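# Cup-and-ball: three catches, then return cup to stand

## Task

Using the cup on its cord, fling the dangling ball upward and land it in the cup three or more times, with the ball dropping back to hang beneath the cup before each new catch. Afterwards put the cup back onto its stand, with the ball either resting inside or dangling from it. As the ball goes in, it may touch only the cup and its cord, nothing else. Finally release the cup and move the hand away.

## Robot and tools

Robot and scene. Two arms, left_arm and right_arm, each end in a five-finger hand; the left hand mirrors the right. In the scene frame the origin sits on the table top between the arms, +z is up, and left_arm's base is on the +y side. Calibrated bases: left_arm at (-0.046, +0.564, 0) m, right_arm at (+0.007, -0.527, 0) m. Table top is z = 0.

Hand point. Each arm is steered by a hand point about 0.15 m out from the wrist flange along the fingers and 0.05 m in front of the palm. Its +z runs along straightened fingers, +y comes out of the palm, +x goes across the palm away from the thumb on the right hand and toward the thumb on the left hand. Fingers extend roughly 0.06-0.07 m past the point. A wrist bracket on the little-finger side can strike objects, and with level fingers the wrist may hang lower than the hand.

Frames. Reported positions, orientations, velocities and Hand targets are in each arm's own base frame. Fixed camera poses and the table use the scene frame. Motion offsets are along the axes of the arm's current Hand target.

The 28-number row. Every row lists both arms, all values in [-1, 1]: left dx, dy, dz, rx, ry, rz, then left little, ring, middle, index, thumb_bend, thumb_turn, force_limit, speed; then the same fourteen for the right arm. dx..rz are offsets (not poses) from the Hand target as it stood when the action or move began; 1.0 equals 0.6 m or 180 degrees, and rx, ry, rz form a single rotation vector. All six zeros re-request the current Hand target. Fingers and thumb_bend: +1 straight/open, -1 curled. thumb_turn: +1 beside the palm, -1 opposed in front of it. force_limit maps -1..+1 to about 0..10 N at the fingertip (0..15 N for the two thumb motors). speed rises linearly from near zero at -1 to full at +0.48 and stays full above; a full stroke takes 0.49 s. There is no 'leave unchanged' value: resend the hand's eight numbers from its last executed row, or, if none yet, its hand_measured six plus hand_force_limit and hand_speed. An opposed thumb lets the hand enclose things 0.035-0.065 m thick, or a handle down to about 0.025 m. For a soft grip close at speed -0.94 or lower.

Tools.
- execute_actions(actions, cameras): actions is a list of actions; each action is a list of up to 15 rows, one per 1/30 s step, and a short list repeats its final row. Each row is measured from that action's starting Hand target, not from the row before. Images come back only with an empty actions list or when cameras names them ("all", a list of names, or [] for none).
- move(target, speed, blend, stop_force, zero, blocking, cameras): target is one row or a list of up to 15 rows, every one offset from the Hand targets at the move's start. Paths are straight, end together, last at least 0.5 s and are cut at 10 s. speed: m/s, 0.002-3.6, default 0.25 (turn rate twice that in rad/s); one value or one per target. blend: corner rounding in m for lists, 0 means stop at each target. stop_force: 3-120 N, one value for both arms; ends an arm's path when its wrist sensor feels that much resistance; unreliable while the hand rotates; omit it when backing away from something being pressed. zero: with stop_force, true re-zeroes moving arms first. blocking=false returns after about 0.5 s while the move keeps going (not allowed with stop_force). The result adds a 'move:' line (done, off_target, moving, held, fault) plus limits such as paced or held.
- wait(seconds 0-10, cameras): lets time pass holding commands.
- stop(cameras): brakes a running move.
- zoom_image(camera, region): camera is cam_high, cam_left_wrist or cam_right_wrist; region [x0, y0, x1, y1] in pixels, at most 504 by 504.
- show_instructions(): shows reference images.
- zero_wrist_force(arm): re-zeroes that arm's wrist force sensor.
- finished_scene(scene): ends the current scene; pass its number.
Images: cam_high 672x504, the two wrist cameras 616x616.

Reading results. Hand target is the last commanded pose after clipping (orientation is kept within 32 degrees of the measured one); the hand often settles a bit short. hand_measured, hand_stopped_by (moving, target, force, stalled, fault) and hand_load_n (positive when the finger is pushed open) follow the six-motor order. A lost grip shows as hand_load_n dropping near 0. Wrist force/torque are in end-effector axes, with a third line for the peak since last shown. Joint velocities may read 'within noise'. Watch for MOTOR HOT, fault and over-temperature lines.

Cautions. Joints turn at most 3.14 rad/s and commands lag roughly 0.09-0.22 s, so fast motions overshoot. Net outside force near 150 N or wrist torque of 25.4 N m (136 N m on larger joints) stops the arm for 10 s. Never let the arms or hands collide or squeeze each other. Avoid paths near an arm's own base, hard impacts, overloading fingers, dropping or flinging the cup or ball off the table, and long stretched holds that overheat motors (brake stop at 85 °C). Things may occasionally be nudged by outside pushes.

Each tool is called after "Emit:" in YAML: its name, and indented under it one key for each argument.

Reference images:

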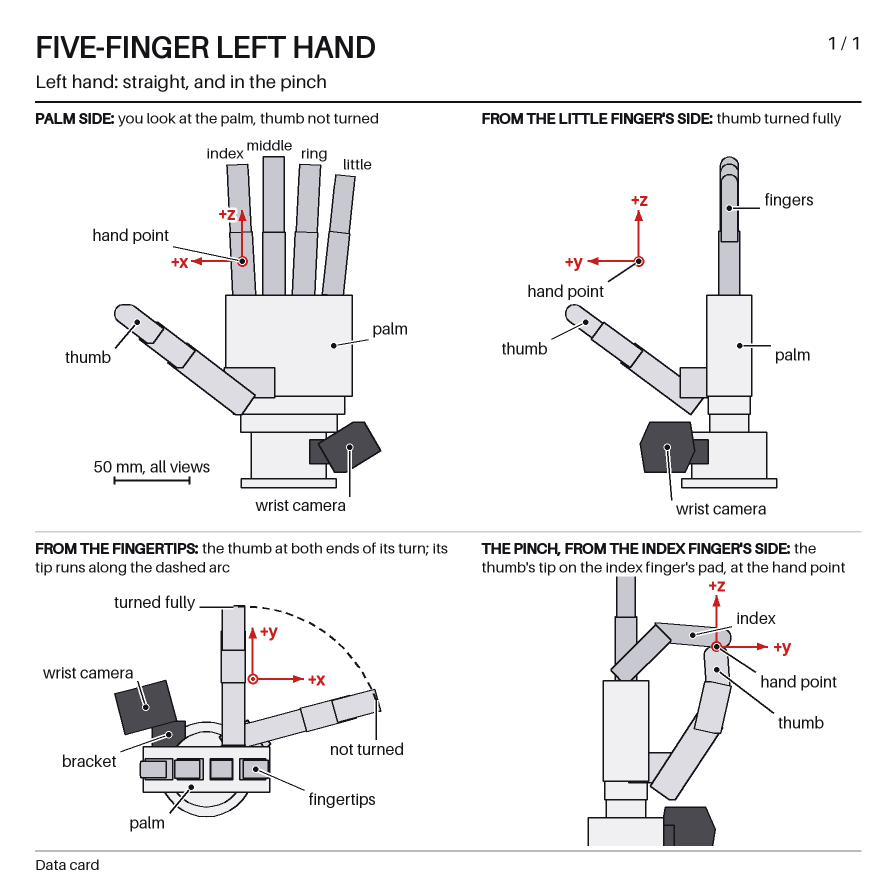

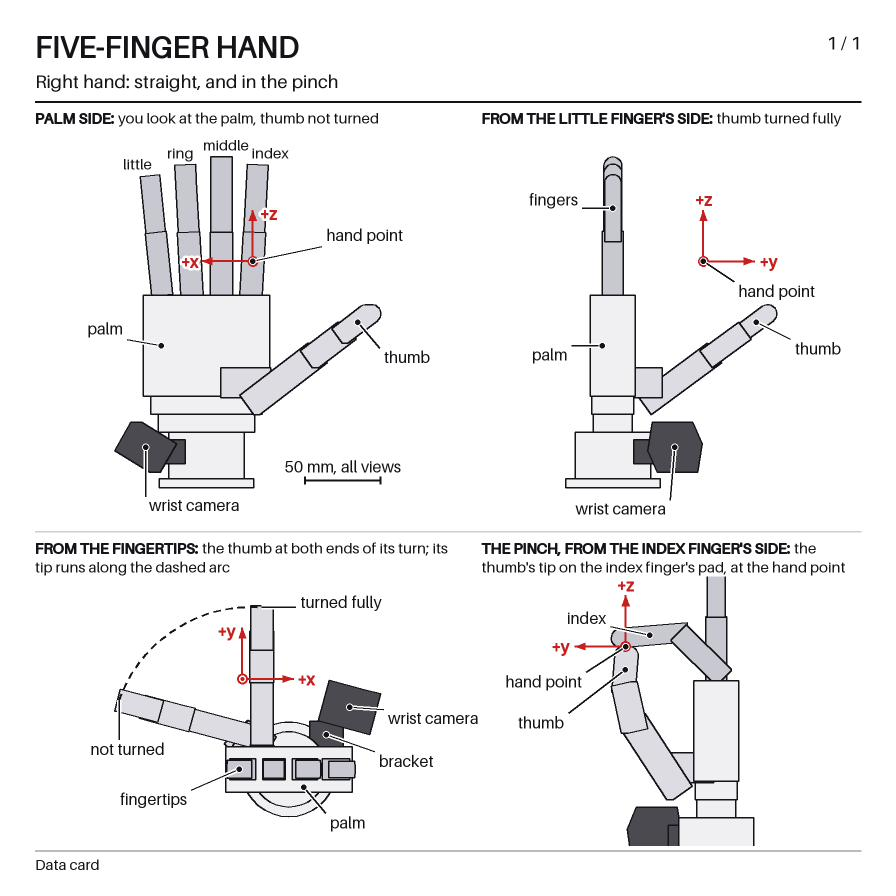

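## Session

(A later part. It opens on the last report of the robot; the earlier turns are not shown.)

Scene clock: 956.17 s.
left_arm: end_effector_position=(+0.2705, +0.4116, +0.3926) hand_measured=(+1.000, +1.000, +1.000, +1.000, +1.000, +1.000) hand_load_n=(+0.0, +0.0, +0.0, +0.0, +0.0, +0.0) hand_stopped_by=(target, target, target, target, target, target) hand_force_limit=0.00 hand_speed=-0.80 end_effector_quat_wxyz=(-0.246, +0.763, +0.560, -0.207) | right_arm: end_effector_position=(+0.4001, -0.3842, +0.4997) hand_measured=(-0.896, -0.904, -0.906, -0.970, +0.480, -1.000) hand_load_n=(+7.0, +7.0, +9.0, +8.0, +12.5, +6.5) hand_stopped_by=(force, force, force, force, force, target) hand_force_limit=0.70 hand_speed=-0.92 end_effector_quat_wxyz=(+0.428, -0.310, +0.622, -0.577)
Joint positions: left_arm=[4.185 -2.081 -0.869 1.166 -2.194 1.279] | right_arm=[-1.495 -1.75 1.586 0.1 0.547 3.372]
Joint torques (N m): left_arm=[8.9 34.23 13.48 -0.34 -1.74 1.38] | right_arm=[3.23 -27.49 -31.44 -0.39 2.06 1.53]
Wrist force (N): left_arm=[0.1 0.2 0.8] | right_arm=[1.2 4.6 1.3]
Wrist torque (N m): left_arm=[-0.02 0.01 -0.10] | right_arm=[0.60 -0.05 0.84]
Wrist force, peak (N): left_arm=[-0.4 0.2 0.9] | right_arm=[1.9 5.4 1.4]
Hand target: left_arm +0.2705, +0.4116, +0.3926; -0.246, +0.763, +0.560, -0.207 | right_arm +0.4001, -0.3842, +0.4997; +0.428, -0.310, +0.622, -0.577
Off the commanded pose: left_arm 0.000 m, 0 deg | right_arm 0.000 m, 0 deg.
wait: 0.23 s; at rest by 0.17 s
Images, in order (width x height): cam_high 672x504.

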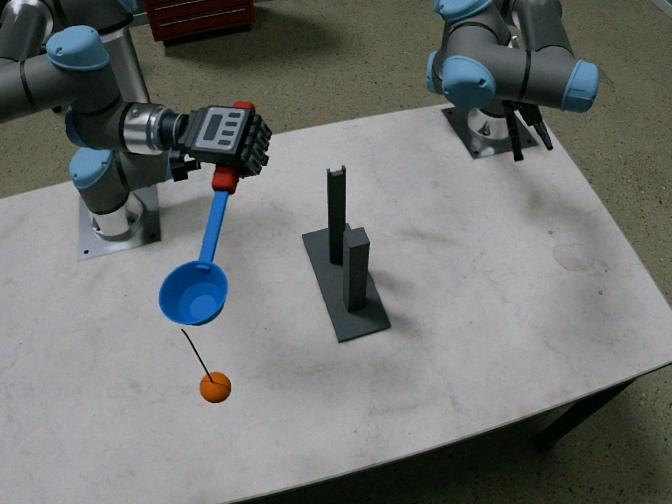

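Emit:
execute_actions:
  actions:
    - [[0,0,0,0,0,0,1,1,1,1,1,1,0,-0.8,0,0,0,0,0,0,-0.99,-0.99,-1,-0.99,-0.99,-1,0.7,-0.92],[0,0,0,0,0,0,1,1,1,1,1,1,0,-0.8,0,0,0,0,0,0,-0.99,-0.99,-1,-0.99,-0.99,-1,0.7,-0.92],[0,0,0,0,0,0,1,1,1,1,1,1,0,-0.8,0,0,0,0,0,0,-0.99,-0.99,-1,-0.99,-0.99,-1,0.7,-0.92],[0,0,0,0,0,0,1,1,1,1,1,1,0,-0.8,0,0,0,0,0,0,-0.99,-0.99,-1,-0.99,-0.99,-1,0.7,-0.92],[0,0,0,0,0,0,1,1,1,1,1,1,0,-0.8,0,0,0,0,0,0,-0.99,-0.99,-1,-0.99,-0.99,-1,0.7,-0.92],[0,0,0,0,0,0,1,1,1,1,1,1,0,-0.8,0,0,0,0,0,0,-0.99,-0.99,-1,-0.99,-0.99,-1,0.7,-0.92],[0,0,0,0,0,0,1,1,1,1,1,1,0,-0.8,0,0,0,0,0,0,-0.99,-0.99,-1,-0.99,-0.99,-1,0.7,-0.92],[0,0,0,0,0,0,1,1,1,1,1,1,0,-0.8,0,0,0,0,0,0,-0.99,-0.99,-1,-0.99,-0.99,-1,0.7,-0.92],[0,0,0,0,0,0,1,1,1,1,1,1,0,-0.8,0,0,0,0,0,0,-0.99,-0.99,-1,-0.99,-0.99,-1,0.7,-0.92],[0,0,0,0,0,0,1,1,1,1,1,1,0,-0.8,0,0,0,0,0,0,-0.99,-0.99,-1,-0.99,-0.99,-1,0.7,-0.92],[0,0,0,0,0,0,1,1,1,1,1,1,0,-0.8,0,0,0,0,0,0,-0.99,-0.99,-1,-0.99,-0.99,-1,0.7,-0.92],[0,0,0,0,0,0,1,1,1,1,1,1,0,-0.8,0,0,0,0,0,0,-0.99,-0.99,-1,-0.99,-0.99,-1,0.7,-0.92],[0,0,0,0,0,0,1,1,1,1,1,1,0,-0.8,0,0,0,0,0,0,-0.99,-0.99,-1,-0.99,-0.99,-1,0.7,-0.92],[0,0,0,0,0,0,1,1,1,1,1,1,0,-0.8,-0.01097,0.00194,-0.00057,0,0,0,-0.99,-0.99,-1,-0.99,-0.99,-1,0.7,-0.92],[0,0,0,0,0,0,1,1,1,1,1,1,0,-0.8,-0.03389,0.006,-0.00177,0,0,0,-0.99,-0.99,-1,-0.99,-0.99,-1,0.7,-0.92]]
    - [[0,0,0,0,0,0,1,1,1,1,1,1,0,-0.8,-0.02292,0.00406,-0.00119,0,0,0,-0.99,-0.99,-1,-0.99,-0.99,-1,0.7,-0.92],[0,0,0,0,0,0,1,1,1,1,1,1,0,-0.8,-0.04584,0.00811,-0.00239,0,0,0,-0.99,-0.99,-1,-0.99,-0.99,-1,0.7,-0.92],[0,0,0,0,0,0,1,1,1,1,1,1,0,-0.8,-0.06876,0.01217,-0.00358,0,0,0,-0.99,-0.99,-1,-0.99,-0.99,-1,0.7,-0.92],[0,0,0,0,0,0,1,1,1,1,1,1,0,-0.8,-0.09168,0.01622,-0.00478,0,0,0,-0.99,-0.99,-1,-0.99,-0.99,-1,0.7,-0.92],[0,0,0,0,0,0,1,1,1,1,1,1,0,-0.8,-0.1146,0.02028,-0.00597,0,0,0,-0.99,-0.99,-1,-0.99,-0.99,-1,0.7,-0.92],[0,0,0,0,0,0,1,1,1,1,1,1,0,-0.8,-0.13752,0.02433,-0.00717,0,0,0,-0.99,-0.99,-1,-0.99,-0.99,-1,0.7,-0.92],[0,0,0,0,0,0,1,1,1,1,1,1,0,-0.8,-0.16045,0.02839,-0.00836,0,0,0,-0.99,-0.99,-1,-0.99,-0.99,-1,0.7,-0.92],[0,0,0,0,0,0,1,1,1,1,1,1,0,-0.8,-0.18337,0.03245,-0.00955,0,0,0,-0.99,-0.99,-1,-0.99,-0.99,-1,0.7,-0.92],[0,0,0,0,0,0,1,1,1,1,1,1,0,-0.8,-0.20629,0.0365,-0.01075,0,0,0,-0.99,-0.99,-1,-0.99,-0.99,-1,0.7,-0.92],[0,0,0,0,0,0,1,1,1,1,1,1,0,-0.8,-0.22921,0.04056,-0.01194,0,0,0,-0.99,-0.99,-1,-0.99,-0.99,-1,0.7,-0.92],[0,0,0,0,0,0,1,1,1,1,1,1,0,-0.8,-0.23363,0.04134,-0.01217,0,0,0,-0.99,-0.99,-1,-0.99,-0.99,-1,0.7,-0.92],[0,0,0,0,0,0,1,1,1,1,1,1,0,-0.8,-0.21938,0.03882,-0.01143,0,0,0,-0.99,-0.99,-1,-0.99,-0.99,-1,0.7,-0.92],[0,0,0,0,0,0,1,1,1,1,1,1,0,-0.8,-0.18664,0.03303,-0.00972,0,0,0,-0.99,-0.99,-1,-0.99,-0.99,-1,0.7,-0.92],[0,0,0,0,0,0,1,1,1,1,1,1,0,-0.8,-0.1539,0.02723,-0.00802,0,0,0,-0.99,-0.99,-1,-0.99,-0.99,-1,0.7,-0.92],[0,0,0,0,0,0,1,1,1,1,1,1,0,-0.8,-0.12115,0.02144,-0.00631,0,0,0,-0.99,-0.99,-1,-0.99,-0.99,-1,0.7,-0.92]]
    - [[0,0,0,0,0,0,1,1,1,1,1,1,0,-0.8,0.03274,-0.00579,0.00171,0,0,0,-0.99,-0.99,-1,-0.99,-0.99,-1,0.7,-0.92],[0,0,0,0,0,0,1,1,1,1,1,1,0,-0.8,0.06549,-0.01159,0.00341,0,0,0,-0.99,-0.99,-1,-0.99,-0.99,-1,0.7,-0.92],[0,0,0,0,0,0,1,1,1,1,1,1,0,-0.8,0.09823,-0.01738,0.00512,0,0,0,-0.99,-0.99,-1,-0.99,-0.99,-1,0.7,-0.92],[0,0,0,0,0,0,1,1,1,1,1,1,0,-0.8,0.13098,-0.02318,0.00682,0,0,0,-0.99,-0.99,-1,-0.99,-0.99,-1,0.7,-0.92],[0,0,0,0,0,0,1,1,1,1,1,1,0,-0.8,0.16372,-0.02897,0.00853,0,0,0,-0.99,-0.99,-1,-0.99,-0.99,-1,0.7,-0.92],[0,0,0,0,0,0,1,1,1,1,1,1,0,-0.8,0.19646,-0.03476,0.01024,0,0,0,-0.99,-0.99,-1,-0.99,-0.99,-1,0.7,-0.92],[0,0,0,0,0,0,1,1,1,1,1,1,0,-0.8,0.22921,-0.04056,0.01194,0,0,0,-0.99,-0.99,-1,-0.99,-0.99,-1,0.7,-0.92],[0,0,0,0,0,0,1,1,1,1,1,1,0,-0.8,0.26195,-0.04635,0.01365,0,0,0,-0.99,-0.99,-1,-0.99,-0.99,-1,0.7,-0.92],[0,0,0,0,0,0,1,1,1,1,1,1,0,-0.8,0.27063,-0.04789,0.0141,0,0,0,-0.99,-0.99,-1,-0.99,-0.99,-1,0.7,-0.92],[0,0,0,0,0,0,1,1,1,1,1,1,0,-0.8,0.2554,-0.04519,0.01331,0,0,0,-0.99,-0.99,-1,-0.99,-0.99,-1,0.7,-0.92],[0,0,0,0,0,0,1,1,1,1,1,1,0,-0.8,0.21611,-0.03824,0.01126,0,0,0,-0.99,-0.99,-1,-0.99,-0.99,-1,0.7,-0.92],[0,0,0,0,0,0,1,1,1,1,1,1,0,-0.8,0.17682,-0.03129,0.00921,0,0,0,-0.99,-0.99,-1,-0.99,-0.99,-1,0.7,-0.92],[0,0,0,0,0,0,1,1,1,1,1,1,0,-0.8,0.15062,-0.02665,0.00785,0,0,0,-0.99,-0.99,-1,-0.99,-0.99,-1,0.7,-0.92],[0,0,0,0,0,0,1,1,1,1,1,1,0,-0.8,0.13752,-0.02433,0.00717,0,0,0,-0.99,-0.99,-1,-0.99,-0.99,-1,0.7,-0.92],[0,0,0,0,0,0,1,1,1,1,1,1,0,-0.8,0.13752,-0.02433,0.00717,0,0,0,-0.99,-0.99,-1,-0.99,-0.99,-1,0.7,-0.92]]
  cameras: ["cam_high"]

Emit:
wait:
  seconds: 0.067
  cameras: ["cam_high"]

Emit:
wait:
  seconds: 0.067
  cameras: ["cam_high"]

Emit:
wait:
  seconds: 0.067
  cameras: ["cam_high"]

Emit:
wait:
  seconds: 0.1
  cameras: ["cam_high"]

Scene clock: 974.83 s.
left_arm: end_effector_position=(+0.2705, +0.4116, +0.3926) hand_measured=(+1.000, +1.000, +1.000, +1.000, +1.000, +1.000) hand_load_n=(+0.0, +0.0, +0.0, +0.0, +0.0, +0.0) hand_stopped_by=(target, target, target, target, target, target) hand_force_limit=0.00 hand_speed=-0.80 end_effector_quat_wxyz=(-0.246, +0.763, +0.560, -0.207) | right_arm: end_effector_position=(+0.4035, -0.3751, +0.4993) hand_measured=(-0.896, -0.904, -0.906, -0.970, +0.480, -1.000) hand_load_n=(+6.5, +6.5, +9.0, +8.0, +12.0, +6.5) hand_stopped_by=(force, force, force, force, force, target) hand_force_limit=0.70 hand_speed=-0.92 end_effector_quat_wxyz=(+0.429, -0.311, +0.622, -0.576)
Joint positions: left_arm=[4.185 -2.081 -0.869 1.166 -2.194 1.279] | right_arm=[-1.482 -1.764 1.598 0.106 0.557 3.369]
Joint torques (N m): left_arm=[8.48 34.32 13.34 -0.27 -1.69 1.41] | right_arm=[8.46 -25.59 -16.99 -0.61 2.98 -0.63]
Wrist force (N): left_arm=[-0.2 0.3 0.7] | right_arm=[0.7 3.6 0.7]
Wrist torque (N m): left_arm=[-0.01 0.05 -0.12] | right_arm=[0.52 -0.09 0.83]
Wrist force, peak (N): left_arm=[-0.3 0.2 1.0] | right_arm=[16.5 3.3 2.2]
Hand target: left_arm +0.2705, +0.4116, +0.3926; -0.246, +0.763, +0.560, -0.207 | right_arm +0.4045, -0.3745, +0.4997; +0.428, -0.310, +0.622, -0.577
Off the commanded pose: left_arm 0.000 m, 0 deg | right_arm 0.001 m, 0 deg.
Step readings (end_effector_position of left_arm | right_arm):
0: (+0.2705, +0.4116, +0.3926) | (+0.4001, -0.3842, +0.4997)
1: (+0.2705, +0.4116, +0.3926) | (+0.4001, -0.3842, +0.4997)
2: (+0.2705, +0.4116, +0.3926) | (+0.4001, -0.3842, +0.4997)
4: (+0.2705, +0.4116, +0.3926) | (+0.4001, -0.3842, +0.4997)
8: (+0.2705, +0.4116, +0.3926) | (+0.4001, -0.3842, +0.4997)
15: (+0.2705, +0.4116, +0.3926) | (+0.4010, -0.3821, +0.4998)
16: (+0.2705, +0.4116, +0.3926) | (+0.4034, -0.3767, +0.4997)
17: (+0.2705, +0.4116, +0.3926) | (+0.4074, -0.3674, +0.4997)
19: (+0.2705, +0.4116, +0.3926) | (+0.4189, -0.3390, +0.4992)
23: (+0.2705, +0.4116, +0.3926) | (+0.4400, -0.2872, +0.4990)
30: (+0.2705, +0.4116, +0.3926) | (+0.4572, -0.2543, +0.4994)
31: (+0.2705, +0.4116, +0.3926) | (+0.4467, -0.2767, +0.4992)
32: (+0.2705, +0.4116, +0.3926) | (+0.4366, -0.2961, +0.4990)
34: (+0.2705, +0.4116, +0.3926) | (+0.4166, -0.3338, +0.4984)
38: (+0.2705, +0.4116, +0.3926) | (+0.3821, -0.4086, +0.4970)
45: (+0.2705, +0.4116, +0.3926) | (+0.3981, -0.3866, +0.4990)
Images, in order (width x height): cam_high 672x504.

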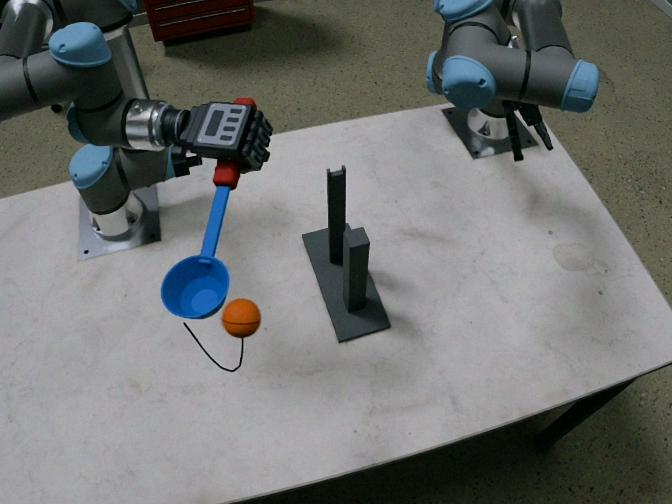

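Scene clock: 974.93 s.
left_arm: end_effector_position=(+0.2705, +0.4116, +0.3926) hand_measured=(+1.000, +1.000, +1.000, +1.000, +1.000, +1.000) hand_load_n=(+0.0, +0.0, +0.0, +0.0, +0.0, +0.0) hand_stopped_by=(target, target, target, target, target, target) hand_force_limit=0.00 hand_speed=-0.80 end_effector_quat_wxyz=(-0.246, +0.763, +0.560, -0.207) | right_arm: end_effector_position=(+0.4035, -0.3751, +0.4992) hand_measured=(-0.896, -0.904, -0.906, -0.970, +0.480, -1.000) hand_load_n=(+0.0, +0.0, +9.5, +7.0, +11.0, +4.5) hand_stopped_by=(force, force, force, force, force, target) hand_force_limit=0.70 hand_speed=-0.92 end_effector_quat_wxyz=(+0.429, -0.311, +0.622, -0.576)
Joint positions: left_arm=[4.185 -2.081 -0.869 1.166 -2.194 1.279] | right_arm=[-1.482 -1.764 1.598 0.106 0.557 3.369]
Joint torques (N m): left_arm=[8.77 33.43 13.62 -0.38 -1.69 1.38] | right_arm=[4.77 -24 -24.06 -2.39 2.18 -1.55]
Wrist force (N): left_arm=[-0.3 0.3 0.8] | right_arm=[1.8 0.5 0.2]
Wrist torque (N m): left_arm=[-0.01 0.06 -0.13] | right_arm=[0.42 0.04 0.08]
Wrist force, peak (N): left_arm=[-0.3 0.3 0.8] | right_arm=[-0.9 12.9 4.5]
Hand target: left_arm +0.2705, +0.4116, +0.3926; -0.246, +0.763, +0.560, -0.207 | right_arm +0.4045, -0.3745, +0.4997; +0.428, -0.310, +0.622, -0.577
Off the commanded pose: left_arm 0.000 m, 0 deg | right_arm 0.001 m, 0 deg.
wait: 0.10 s; no rest
Images, in order (width x height): cam_high 672x504.

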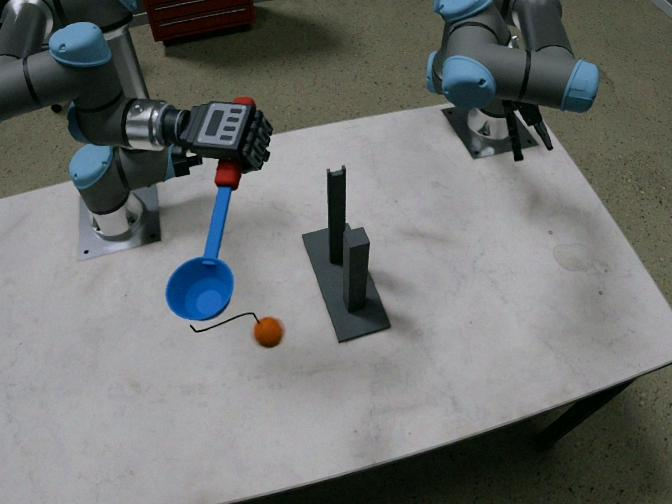

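Scene clock: 975.03 s.
left_arm: end_effector_position=(+0.2705, +0.4116, +0.3926) hand_measured=(+1.000, +1.000, +1.000, +1.000, +1.000, +1.000) hand_load_n=(+0.0, +0.0, +0.0, +0.0, +0.0, +0.0) hand_stopped_by=(target, target, target, target, target, target) hand_force_limit=0.00 hand_speed=-0.80 end_effector_quat_wxyz=(-0.246, +0.763, +0.560, -0.207) | right_arm: end_effector_position=(+0.4035, -0.3751, +0.4992) hand_measured=(-0.896, -0.904, -0.906, -0.970, +0.480, -1.000) hand_load_n=(+0.0, +1.5, +9.5, +8.0, +13.5, +8.5) hand_stopped_by=(force, force, force, force, force, target) hand_force_limit=0.70 hand_speed=-0.92 end_effector_quat_wxyz=(+0.429, -0.311, +0.622, -0.576)
Joint positions: left_arm=[4.185 -2.081 -0.869 1.166 -2.194 1.279] | right_arm=[-1.482 -1.764 1.598 0.106 0.557 3.369]
Joint torques (N m): left_arm=[8.92 34.13 14.17 -0.37 -1.77 1.38] | right_arm=[4.67 -25.09 -26.41 -2.01 1.92 -2.17]
Wrist force (N): left_arm=[-0.2 0.4 0.7] | right_arm=[2.0 3.9 1.0]
Wrist torque (N m): left_arm=[0.00 0.05 -0.12] | right_arm=[0.63 -0.09 0.59]
Wrist force, peak (N): left_arm=[-0.2 0.1 0.9] | right_arm=[1.5 9.0 -0.1]
Hand target: left_arm +0.2705, +0.4116, +0.3926; -0.246, +0.763, +0.560, -0.207 | right_arm +0.4045, -0.3745, +0.4997; +0.428, -0.310, +0.622, -0.577
Off the commanded pose: left_arm 0.000 m, 0 deg | right_arm 0.001 m, 0 deg.
wait: 0.10 s; no rest
Images, in order (width x height): cam_high 672x504.

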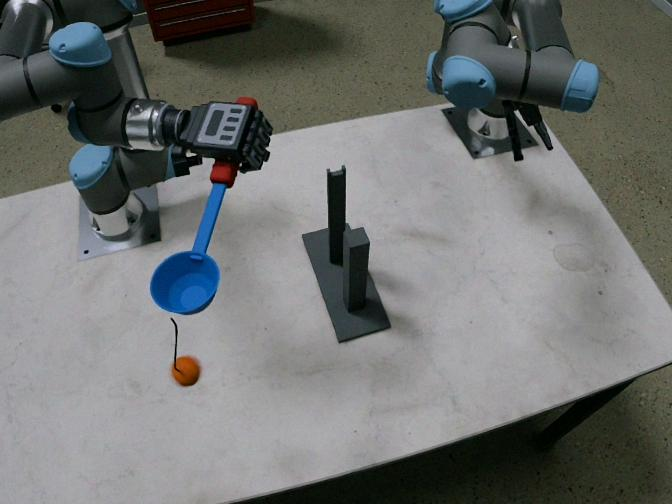

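Scene clock: 975.13 s.
left_arm: end_effector_position=(+0.2705, +0.4116, +0.3926) hand_measured=(+1.000, +1.000, +1.000, +1.000, +1.000, +1.000) hand_load_n=(+0.0, +0.0, +0.0, +0.0, +0.0, +0.0) hand_stopped_by=(target, target, target, target, target, target) hand_force_limit=0.00 hand_speed=-0.80 end_effector_quat_wxyz=(-0.246, +0.763, +0.560, -0.207) | right_arm: end_effector_position=(+0.4035, -0.3751, +0.4992) hand_measured=(-0.896, -0.904, -0.906, -0.970, +0.480, -1.000) hand_load_n=(+0.0, +2.5, +9.5, +8.5, +12.0, +7.0) hand_stopped_by=(force, force, force, force, force, target) hand_force_limit=0.70 hand_speed=-0.92 end_effector_quat_wxyz=(+0.429, -0.311, +0.622, -0.576)
Joint positions: left_arm=[4.185 -2.081 -0.869 1.166 -2.194 1.279] | right_arm=[-1.482 -1.764 1.598 0.106 0.557 3.369]
Joint torques (N m): left_arm=[8.98 33.5 14.12 -0.38 -1.77 1.39] | right_arm=[5.5 -25.52 -26.97 -2.51 2.01 -2.31]
Wrist force (N): left_arm=[-0.3 0.4 0.8] | right_arm=[1.7 7.6 1.4]
Wrist torque (N m): left_arm=[0.00 0.07 -0.12] | right_arm=[0.79 -0.11 1.25]
Wrist force, peak (N): left_arm=[-0.3 0.4 0.8] | right_arm=[1.7 7.6 1.4]
Hand target: left_arm +0.2705, +0.4116, +0.3926; -0.246, +0.763, +0.560, -0.207 | right_arm +0.4045, -0.3745, +0.4997; +0.428, -0.310, +0.622, -0.577
Off the commanded pose: left_arm 0.000 m, 0 deg | right_arm 0.001 m, 0 deg.
wait: 0.10 s; no rest
Images, in order (width x height): cam_high 672x504.

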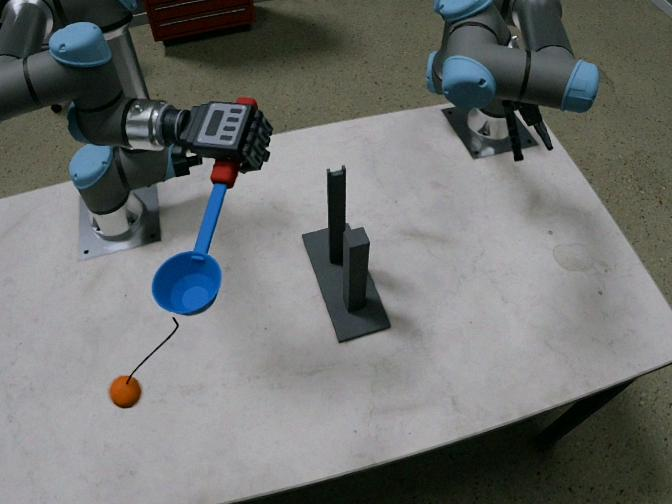

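Scene clock: 975.23 s.
left_arm: end_effector_position=(+0.2705, +0.4116, +0.3926) hand_measured=(+1.000, +1.000, +1.000, +1.000, +1.000, +1.000) hand_load_n=(+0.0, +0.0, +0.0, +0.0, +0.0, +0.0) hand_stopped_by=(target, target, target, target, target, target) hand_force_limit=0.00 hand_speed=-0.80 end_effector_quat_wxyz=(-0.246, +0.763, +0.560, -0.207) | right_arm: end_effector_position=(+0.4035, -0.3751, +0.4992) hand_measured=(-0.896, -0.904, -0.906, -0.970, +0.480, -1.000) hand_load_n=(+0.0, +0.0, +9.0, +8.5, +12.0, +6.0) hand_stopped_by=(force, force, force, force, force, target) hand_force_limit=0.70 hand_speed=-0.92 end_effector_quat_wxyz=(+0.429, -0.311, +0.622, -0.576)
Joint positions: left_arm=[4.185 -2.081 -0.869 1.166 -2.194 1.279] | right_arm=[-1.482 -1.765 1.598 0.106 0.557 3.369]
Joint torques (N m): left_arm=[9.27 33.94 13.92 -0.32 -1.74 1.45] | right_arm=[6.28 -25.44 -28.69 -2.6 1.98 -2.23]
Wrist force (N): left_arm=[-0.1 0.1 0.7] | right_arm=[1.7 6.5 0.4]
Wrist torque (N m): left_arm=[-0.04 0.04 -0.11] | right_arm=[0.74 0.07 1.01]
Wrist force, peak (N): left_arm=[-0.2 0.1 0.7] | right_arm=[1.7 6.5 0.4]
Hand target: left_arm +0.2705, +0.4116, +0.3926; -0.246, +0.763, +0.560, -0.207 | right_arm +0.4045, -0.3745, +0.4997; +0.428, -0.310, +0.622, -0.577
Off the commanded pose: left_arm 0.000 m, 0 deg | right_arm 0.001 m, 0 deg.
wait: 0.10 s; no rest
Images, in order (width x height): cam_high 672x504.

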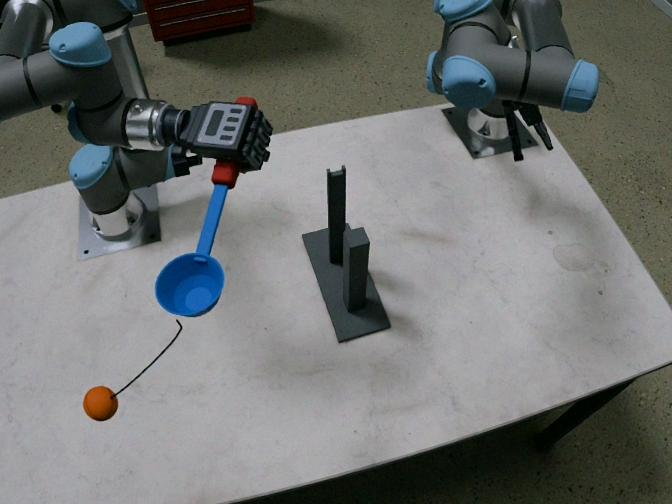

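Emit:
wait:
  seconds: 0.1
  cameras: ["cam_high", "cam_right_wrist"]

Emit:
zoom_image:
  camera: "cam_high"
  region: [130, 80, 290, 320]

Emit:
zoom_image:
  camera: "cam_right_wrist"
  region: [120, 40, 420, 480]

Scene clock: 996.57 s.
left_arm: end_effector_position=(+0.2705, +0.4116, +0.3926) hand_measured=(+1.000, +1.000, +1.000, +1.000, +1.000, +1.000) hand_load_n=(+0.0, +0.0, +0.0, +0.0, +0.0, +0.0) hand_stopped_by=(target, target, target, target, target, target) hand_force_limit=0.00 hand_speed=-0.80 end_effector_quat_wxyz=(-0.246, +0.763, +0.560, -0.207) | right_arm: end_effector_position=(+0.4035, -0.3751, +0.4993) hand_measured=(-0.896, -0.904, -0.906, -0.970, +0.480, -1.000) hand_load_n=(+0.0, +1.5, +9.5, +9.0, +12.0, +5.5) hand_stopped_by=(force, force, force, force, force, target) hand_force_limit=0.70 hand_speed=-0.92 end_effector_quat_wxyz=(+0.429, -0.311, +0.622, -0.576)
Joint positions: left_arm=[4.185 -2.081 -0.869 1.166 -2.194 1.279] | right_arm=[-1.482 -1.765 1.598 0.106 0.557 3.369]
Joint torques (N m): left_arm=[8.78 33.43 14 -0.47 -1.7 1.4] | right_arm=[5.4 -25.71 -31.16 -2.81 -2.15 -2.16]
Wrist force (N): left_arm=[0.0 0.4 0.8] | right_arm=[0.8 5.4 1.3]
Wrist torque (N m): left_arm=[0.00 0.03 -0.11] | right_arm=[0.65 0.00 0.81]
Wrist force, peak (N): left_arm=[0.1 0.3 1.1] | right_arm=[1.0 6.7 0.9]
Hand target: left_arm +0.2705, +0.4116, +0.3926; -0.246, +0.763, +0.560, -0.207 | right_arm +0.4045, -0.3745, +0.4997; +0.428, -0.310, +0.622, -0.577
Off the commanded pose: left_arm 0.000 m, 0 deg | right_arm 0.001 m, 0 deg.
wait: 0.10 s; at rest from the start
camera_calibration:
cam_right_wrist: T_world_to_cam=[[-0.0112015, -0.0951335, -0.995401, 0.464962], [-0.0419601, 0.994632, -0.0945878, 0.446192], [0.999056, 0.0407077, -0.0151332, -0.262439], [0, 0, 0, 1]] pos_world=[0.286122, -0.38888, 0.501056]
Images, in order (width x height): cam_high 672x504, cam_right_wrist 616x616.

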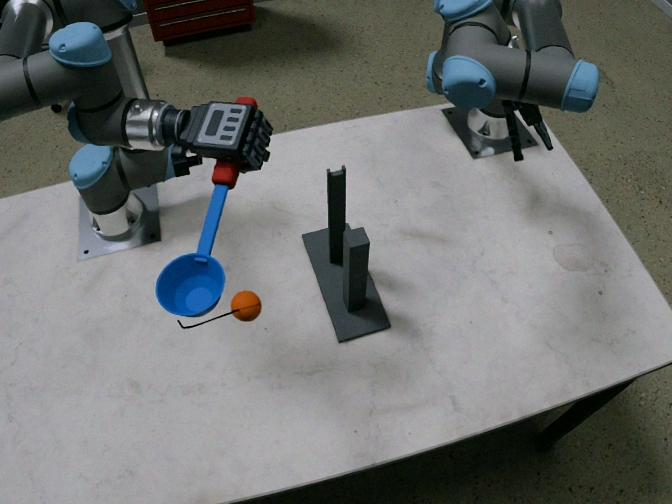

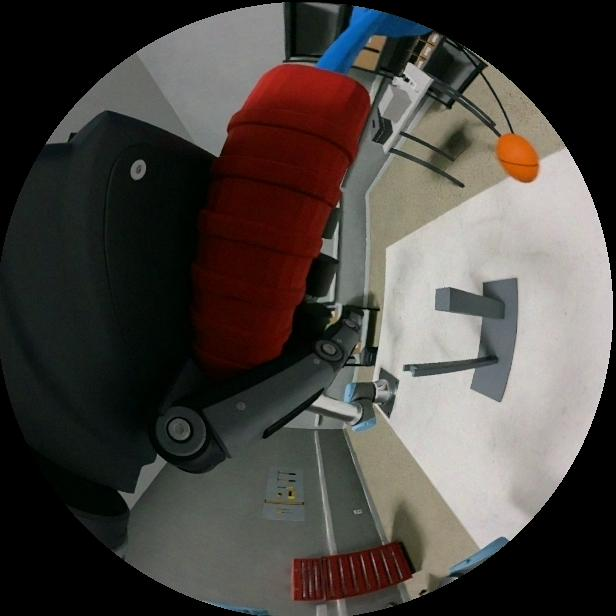

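Scaled by 2.100 from the camera's 672x504 image, which has a finer 960x720 frame.

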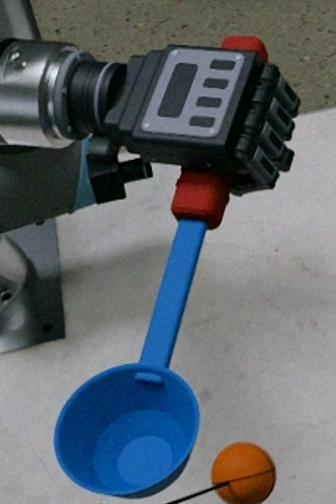

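Scaled by 1.145 from the camera's 616x616 image, which has a finer 880x880 frame.

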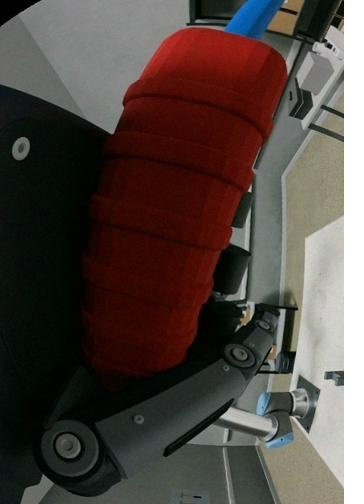

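Emit:
execute_actions:
  actions:
    - [[0,0,0,0,0,0,1,1,1,1,1,1,0,-0.8,0,0,0,0,0,0,-1,-1,-0.99,-1,-1,-1,0.85,-0.92]]
    - [[0,0,0,0,0,0,1,1,1,1,1,1,0,-0.8,0,0,0,0,0,0,-1,-1,-0.99,-1,-1,-1,0.85,-0.92]]
    - [[0,0,0,0,0,0,1,1,1,1,1,1,0,-0.8,0,0,0,0,0,0,-1,-1,-0.99,-1,-1,-1,0.85,-0.92]]
  cameras: ["cam_high", "cam_right_wrist"]

Scene clock: 1031.50 s.
left_arm: end_effector_position=(+0.2705, +0.4116, +0.3926) hand_measured=(+1.000, +1.000, +1.000, +1.000, +1.000, +1.000) hand_load_n=(+0.0, +0.0, +0.0, +0.0, +0.0, +0.0) hand_stopped_by=(target, target, target, target, target, target) hand_force_limit=0.00 hand_speed=-0.80 end_effector_quat_wxyz=(-0.246, +0.763, +0.560, -0.207) | right_arm: end_effector_position=(+0.4045, -0.3745, +0.4997) hand_measured=(-0.968, -0.938, -0.906, -0.974, +0.472, -1.000) hand_load_n=(+9.5, +5.0, +9.5, +9.0, +13.0, +6.5) hand_stopped_by=(force, force, force, force, force, target) hand_force_limit=0.85 hand_speed=-0.92 end_effector_quat_wxyz=(+0.428, -0.310, +0.622, -0.577)
Joint positions: left_arm=[4.185 -2.081 -0.869 1.166 -2.194 1.279] | right_arm=[-1.478 -1.766 1.599 0.105 0.564 3.37]
Joint torques (N m): left_arm=[9.57 33.73 13.27 -0.35 -1.73 1.35] | right_arm=[-7.51 -2.07 -18.27 -0.85 -1.79 1.26]
Wrist force (N): left_arm=[-0.2 0.3 0.9] | right_arm=[1.0 5.1 0.9]
Wrist torque (N m): left_arm=[-0.01 0.06 -0.13] | right_arm=[0.68 -0.02 0.78]
Wrist force, peak (N): left_arm=[-0.1 0.5 1.1] | right_arm=[0.9 6.0 0.9]
Hand target: left_arm +0.2705, +0.4116, +0.3926; -0.246, +0.763, +0.560, -0.207 | right_arm +0.4045, -0.3745, +0.4997; +0.428, -0.310, +0.622, -0.577
Off the commanded pose: left_arm 0.000 m, 0 deg | right_arm 0.000 m, 0 deg.
Step readings (end_effector_position of left_arm | right_arm):
0: (+0.2705, +0.4116, +0.3926) | (+0.4035, -0.3751, +0.4993)
1: (+0.2705, +0.4116, +0.3926) | (+0.4035, -0.3750, +0.4993)
2: (+0.2705, +0.4116, +0.3926) | (+0.4037, -0.3749, +0.4994)
4: (+0.2705, +0.4116, +0.3926) | (+0.4044, -0.3745, +0.4997)
8: (+0.2705, +0.4116, +0.3926) | (+0.4045, -0.3744, +0.4998)
15: (+0.2705, +0.4116, +0.3926) | (+0.4045, -0.3744, +0.4997)
16: (+0.2705, +0.4116, +0.3926) | (+0.4045, -0.3744, +0.4997)
17: (+0.2705, +0.4116, +0.3926) | (+0.4045, -0.3744, +0.4997)
19: (+0.2705, +0.4116, +0.3926) | (+0.4045, -0.3744, +0.4997)
23: (+0.2705, +0.4116, +0.3926) | (+0.4045, -0.3744, +0.4997)
30: (+0.2705, +0.4116, +0.3926) | (+0.4045, -0.3745, +0.4997)
31: (+0.2705, +0.4116, +0.3926) | (+0.4045, -0.3745, +0.4997)
32: (+0.2705, +0.4116, +0.3926) | (+0.4045, -0.3745, +0.4997)
34: (+0.2705, +0.4116, +0.3926) | (+0.4045, -0.3745, +0.4997)
38: (+0.2705, +0.4116, +0.3926) | (+0.4045, -0.3745, +0.4997)
45: (+0.2705, +0.4116, +0.3926) | (+0.4045, -0.3745, +0.4997)
camera_calibration:
cam_right_wrist: T_world_to_cam=[[-0.0106249, -0.0957638, -0.995347, 0.464923], [-0.0393151, 0.994674, -0.0952793, 0.444969], [0.99917, 0.0381199, -0.0143333, -0.264895], [0, 0, 0, 1]] pos_world=[0.287109, -0.387979, 0.501359]
Images, in order (width x height): cam_high 672x504, cam_right_wrist 616x616.

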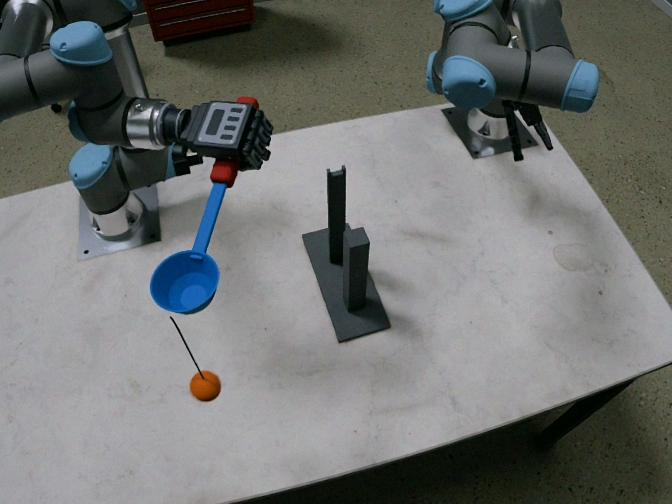

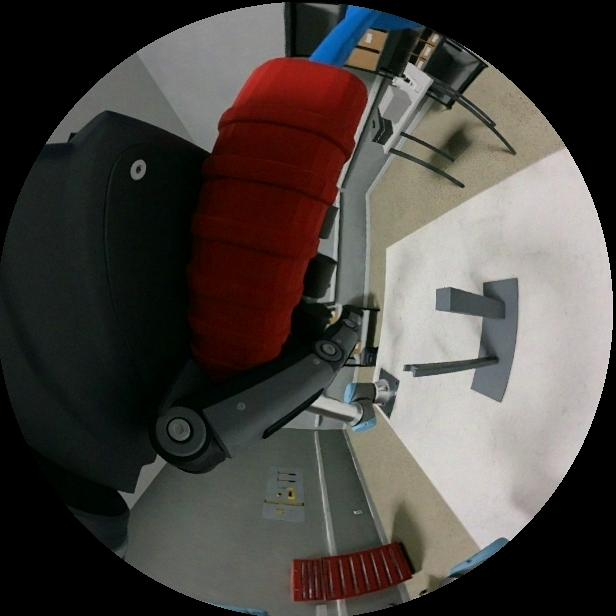

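Emit:
move:
  target:
    - [0,0,0,0,0,0,1,1,1,1,1,1,0,-0.8,0,0,0,0,0,0.15,-1,-1,-0.99,-1,-1,-1,0.85,-0.92]
    - [0,0,0,0,0,0,1,1,1,1,1,1,0,-0.8,0.0233,0.1311,-0.0045,0,0,0.15,-1,-1,-0.99,-1,-1,-1,0.85,-0.92]
  speed: [0.2,0.1]
  cameras: ["cam_high", "cam_left_wrist"]

Emit:
zoom_image:
  camera: "cam_high"
  region: [160, 120, 320, 440]

Scene clock: 1043.90 s.
left_arm: end_effector_position=(+0.2705, +0.4116, +0.3926) hand_measured=(+1.000, +1.000, +1.000, +1.000, +1.000, +1.000) hand_load_n=(+0.0, +0.0, +0.0, +0.0, +0.0, +0.0) hand_stopped_by=(target, target, target, target, target, target) hand_force_limit=0.00 hand_speed=-0.80 end_effector_quat_wxyz=(-0.246, +0.763, +0.560, -0.207) | right_arm: end_effector_position=(+0.4044, -0.3745, +0.4197) hand_measured=(-0.968, -0.938, -0.906, -0.974, +0.472, -1.000) hand_load_n=(+9.0, +4.0, +9.5, +9.5, +13.0, +6.0) hand_stopped_by=(force, force, force, force, force, target) hand_force_limit=0.85 hand_speed=-0.92 end_effector_quat_wxyz=(+0.551, -0.156, +0.678, -0.461)
Joint positions: left_arm=[4.185 -2.081 -0.869 1.166 -2.194 1.279] | right_arm=[-1.509 -1.743 1.847 -0.17 0.533 3.845]
Joint torques (N m): left_arm=[9.9 34.24 13.96 -0.35 -1.9 1.35] | right_arm=[-7.64 -27.01 -25.49 -0.92 -1.1 -0.17]
Wrist force (N): left_arm=[-0.1 0.3 0.8] | right_arm=[2.0 4.7 1.0]
Wrist torque (N m): left_arm=[-0.02 0.04 -0.11] | right_arm=[0.62 0.00 0.65]
Wrist force, peak (N): left_arm=[-0.1 0.1 1.1] | right_arm=[3.0 5.6 1.0]
Hand target: left_arm +0.2705, +0.4116, +0.3926; -0.246, +0.763, +0.560, -0.207 | right_arm +0.4044, -0.3745, +0.4197; +0.551, -0.156, +0.677, -0.461
Off the commanded pose: left_arm 0.000 m, 0 deg | right_arm 0.000 m, 0 deg.
move: done
camera_calibration:
cam_left_wrist: T_world_to_cam=[[-0.641971, 0.517504, 0.565741, -0.255726], [0.734502, 0.626762, 0.260148, -0.56419], [-0.219957, 0.582545, -0.78247, 0.234956], [0, 0, 0, 1]] pos_world=[0.301911, 0.34908, 0.475293]
Images, in order (width x height): cam_high 672x504, cam_left_wrist 616x616.

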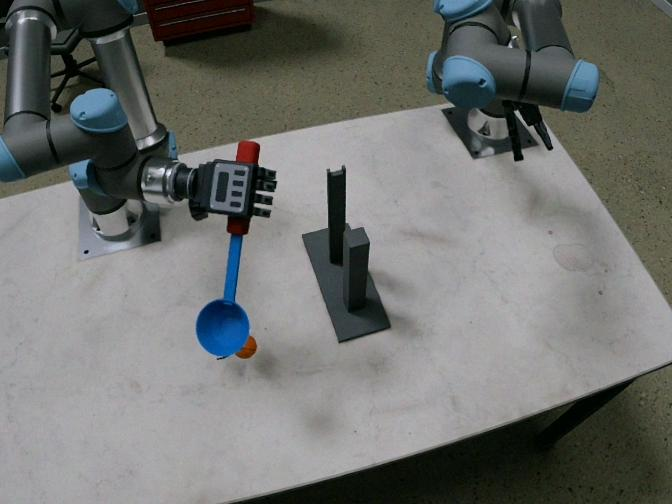

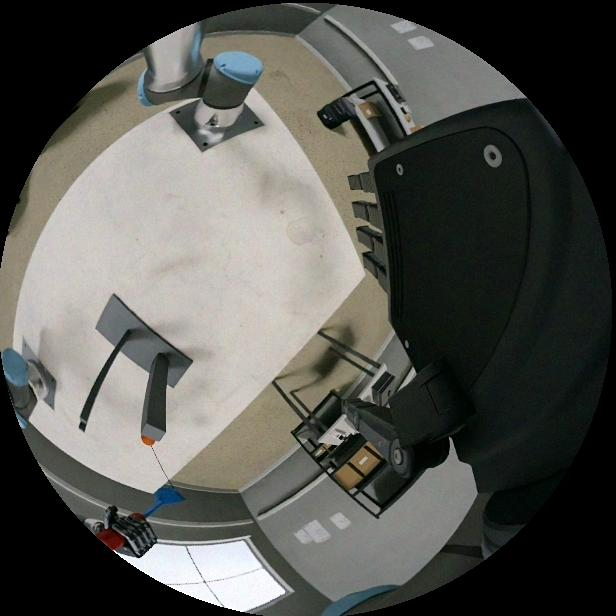

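Scaled by 1.575 from the camera's 672x504 image, which has a finer 960x720 frame.

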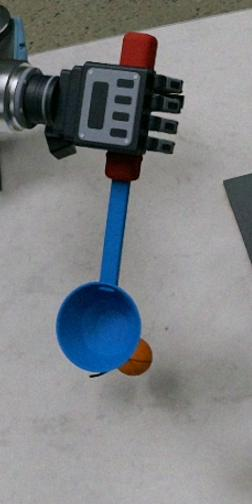

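Emit:
move:
  target: [0,0,0,0,0,0,1,1,1,1,1,1,0,-0.8,0.0201,0.0266,-0.0011,0,0,0,-1,-1,-0.99,-1,-1,-1,0.85,-0.92]
  speed: 0.03
  cameras: []

Emit:
wait:
  seconds: 2.0
  cameras: ["cam_high"]

Emit:
zoom_image:
  camera: "cam_high"
  region: [180, 300, 320, 440]

Emit:
wait:
  seconds: 0.2
  cameras: ["cam_high", "cam_left_wrist"]

Emit:
zoom_image:
  camera: "cam_high"
  region: [180, 300, 320, 440]

Emit:
zoom_image:
  camera: "cam_left_wrist"
  region: [60, 380, 260, 580]

Scene clock: 1050.60 s.
left_arm: end_effector_position=(+0.2705, +0.4116, +0.3926) hand_measured=(+1.000, +1.000, +1.000, +1.000, +1.000, +1.000) hand_load_n=(-0.5, +0.0, +0.0, +0.0, +0.0, +0.0) hand_stopped_by=(target, target, target, target, target, target) hand_force_limit=0.00 hand_speed=-0.80 end_effector_quat_wxyz=(-0.246, +0.763, +0.560, -0.207) | right_arm: end_effector_position=(+0.4044, -0.3745, +0.3996) hand_measured=(-0.968, -0.938, -0.906, -0.974, +0.472, -1.000) hand_load_n=(+9.0, +4.0, +9.5, +9.5, +13.0, +6.5) hand_stopped_by=(force, force, force, force, force, target) hand_force_limit=0.85 hand_speed=-0.92 end_effector_quat_wxyz=(+0.551, -0.156, +0.678, -0.461)
Joint positions: left_arm=[4.185 -2.081 -0.869 1.166 -2.194 1.279] | right_arm=[-1.509 -1.736 1.894 -0.222 0.533 3.845]
Joint torques (N m): left_arm=[8.83 33.84 14.33 -0.36 -1.69 1.41] | right_arm=[-4.83 -14.55 -31.57 -0.2 -0.9 1.73]
Wrist force (N): left_arm=[-0.1 0.2 0.9] | right_arm=[2.6 4.8 0.9]
Wrist torque (N m): left_arm=[-0.04 0.04 -0.11] | right_arm=[0.64 -0.05 0.72]
Wrist force, peak (N): left_arm=[-0.1 0.1 1.1] | right_arm=[3.1 5.0 1.4]
Hand target: left_arm +0.2705, +0.4116, +0.3926; -0.246, +0.763, +0.560, -0.207 | right_arm +0.4044, -0.3745, +0.3997; +0.551, -0.156, +0.677, -0.461
Off the commanded pose: left_arm 0.000 m, 0 deg | right_arm 0.000 m, 0 deg.
move: done
No camera images: "cameras" was empty.

Scene clock: 1052.60 s.
left_arm: end_effector_position=(+0.2705, +0.4116, +0.3926) hand_measured=(+1.000, +1.000, +1.000, +1.000, +1.000, +1.000) hand_load_n=(+0.0, +0.0, +0.0, +0.0, +0.0, +0.0) hand_stopped_by=(target, target, target, target, target, target) hand_force_limit=0.00 hand_speed=-0.80 end_effector_quat_wxyz=(-0.246, +0.763, +0.560, -0.207) | right_arm: end_effector_position=(+0.4044, -0.3745, +0.3997) hand_measured=(-0.968, -0.938, -0.906, -0.974, +0.472, -1.000) hand_load_n=(+8.5, +4.0, +9.5, +9.5, +13.0, +6.5) hand_stopped_by=(force, force, force, force, force, target) hand_force_limit=0.85 hand_speed=-0.92 end_effector_quat_wxyz=(+0.551, -0.156, +0.677, -0.461)
Joint positions: left_arm=[4.185 -2.081 -0.869 1.166 -2.194 1.279] | right_arm=[-1.509 -1.736 1.894 -0.222 0.533 3.845]
Joint torques (N m): left_arm=[8.84 34.55 13.45 -0.22 -1.78 1.37] | right_arm=[-5.16 -27.4 -30.07 -0.36 -0.51 1.53]
Wrist force (N): left_arm=[-0.2 0.3 0.7] | right_arm=[1.4 3.6 0.7]
Wrist torque (N m): left_arm=[0.00 0.05 -0.11] | right_arm=[0.59 0.02 0.66]
Wrist force, peak (N): left_arm=[-0.4 0.2 1.0] | right_arm=[2.5 4.9 0.7]
Hand target: left_arm +0.2705, +0.4116, +0.3926; -0.246, +0.763, +0.560, -0.207 | right_arm +0.4044, -0.3745, +0.3997; +0.551, -0.156, +0.677, -0.461
Off the commanded pose: left_arm 0.000 m, 0 deg | right_arm 0.000 m, 0 deg.
wait: 2.00 s; at rest by 0.17 s
Images, in order (width x height): cam_high 672x504.

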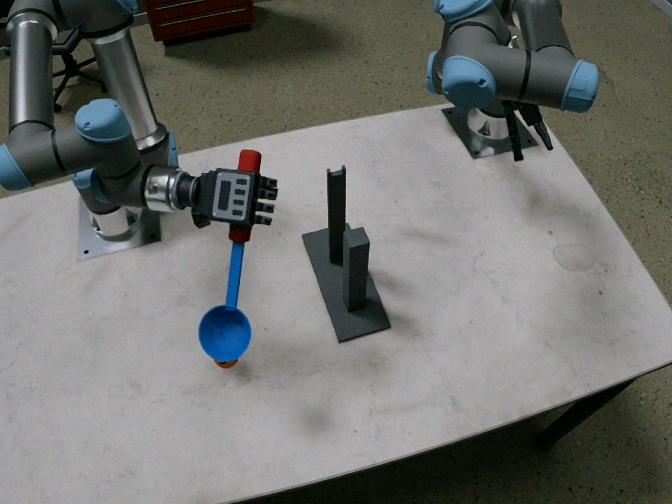

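Scaled by 3.600 from the camera's 672x504 image, which has a finer 960x720 frame.

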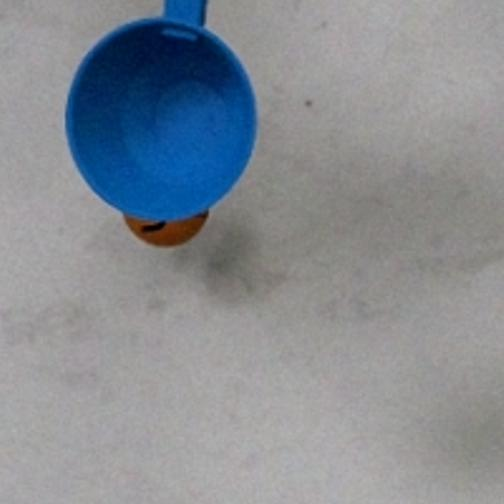

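Scene clock: 1052.80 s.
left_arm: end_effector_position=(+0.2705, +0.4116, +0.3926) hand_measured=(+1.000, +1.000, +1.000, +1.000, +1.000, +1.000) hand_load_n=(+0.0, +0.0, +0.0, +0.0, +0.0, +0.0) hand_stopped_by=(target, target, target, target, target, target) hand_force_limit=0.00 hand_speed=-0.80 end_effector_quat_wxyz=(-0.246, +0.763, +0.560, -0.207) | right_arm: end_effector_position=(+0.4044, -0.3745, +0.3997) hand_measured=(-0.968, -0.938, -0.906, -0.974, +0.472, -1.000) hand_load_n=(+9.0, +4.0, +9.0, +9.0, +13.5, +6.0) hand_stopped_by=(force, force, force, force, force, target) hand_force_limit=0.85 hand_speed=-0.92 end_effector_quat_wxyz=(+0.551, -0.156, +0.677, -0.461)
Joint positions: left_arm=[4.185 -2.081 -0.869 1.166 -2.194 1.279] | right_arm=[-1.509 -1.736 1.894 -0.222 0.533 3.845]
Joint torques (N m): left_arm=[9.49 33.89 13.63 -0.31 -1.74 1.35] | right_arm=[-4.39 -27.49 -30.27 -0.39 -0.4 1.58]
Wrist force (N): left_arm=[-0.2 0.1 0.9] | right_arm=[2.5 4.3 1.1]
Wrist torque (N m): left_arm=[-0.04 0.05 -0.11] | right_arm=[0.58 -0.06 0.65]
Wrist force, peak (N): left_arm=[0.0 0.2 1.0] | right_arm=[2.4 4.4 0.9]
Hand target: left_arm +0.2705, +0.4116, +0.3926; -0.246, +0.763, +0.560, -0.207 | right_arm +0.4044, -0.3745, +0.3997; +0.551, -0.156, +0.677, -0.461
Off the commanded pose: left_arm 0.000 m, 0 deg | right_arm 0.000 m, 0 deg.
wait: 0.20 s; at rest by 0.17 s
camera_calibration:
cam_left_wrist: T_world_to_cam=[[-0.641971, 0.517504, 0.565741, -0.255726], [0.734502, 0.626762, 0.260148, -0.56419], [-0.219957, 0.582545, -0.78247, 0.234956], [0, 0, 0, 1]] pos_world=[0.301911, 0.34908, 0.475293]
Images, in order (width x height): cam_high 672x504, cam_left_wrist 616x616.

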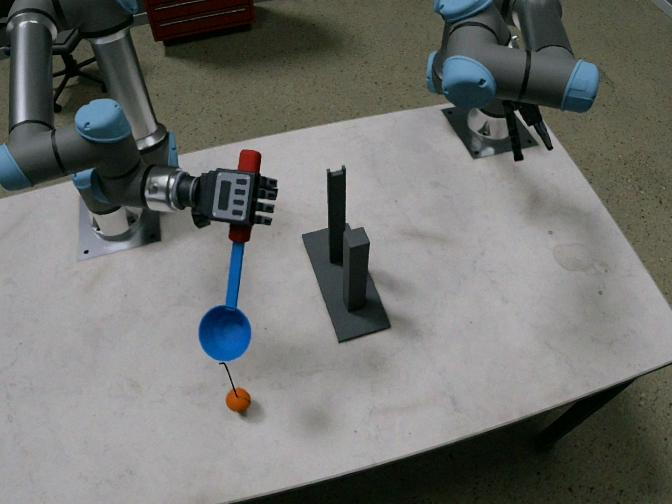

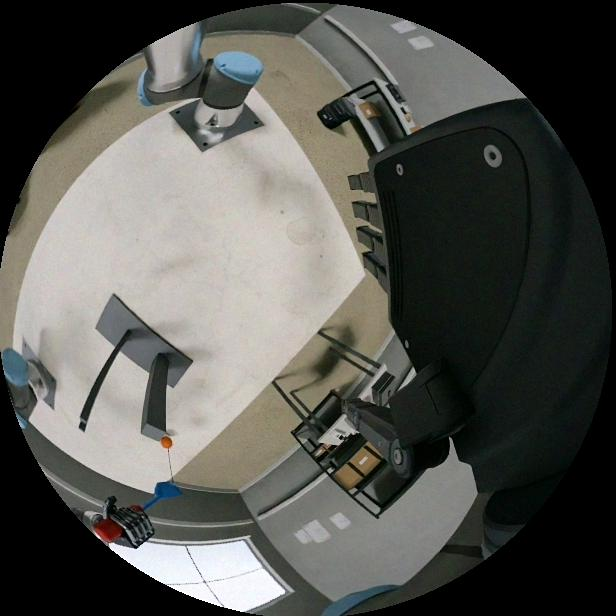

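Scaled by 3.600 from the camera's 672x504 image, which has a finer 960x720 frame.

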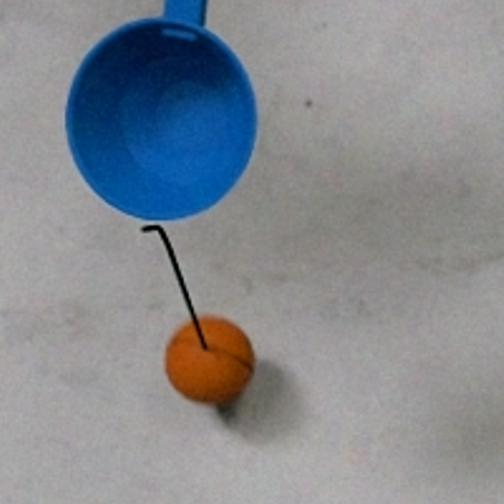

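Scaled by 2.520 from the camera's 616x616 image, which has a finer 880x880 frame.

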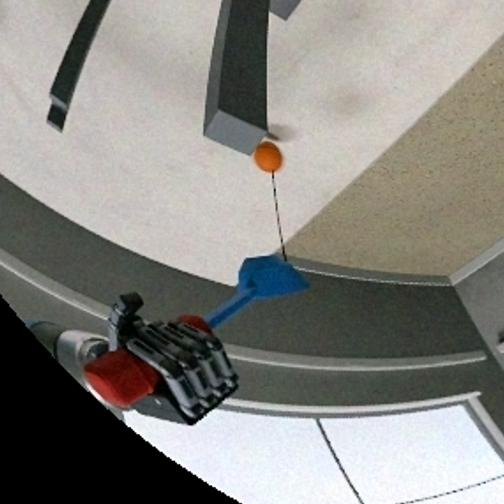

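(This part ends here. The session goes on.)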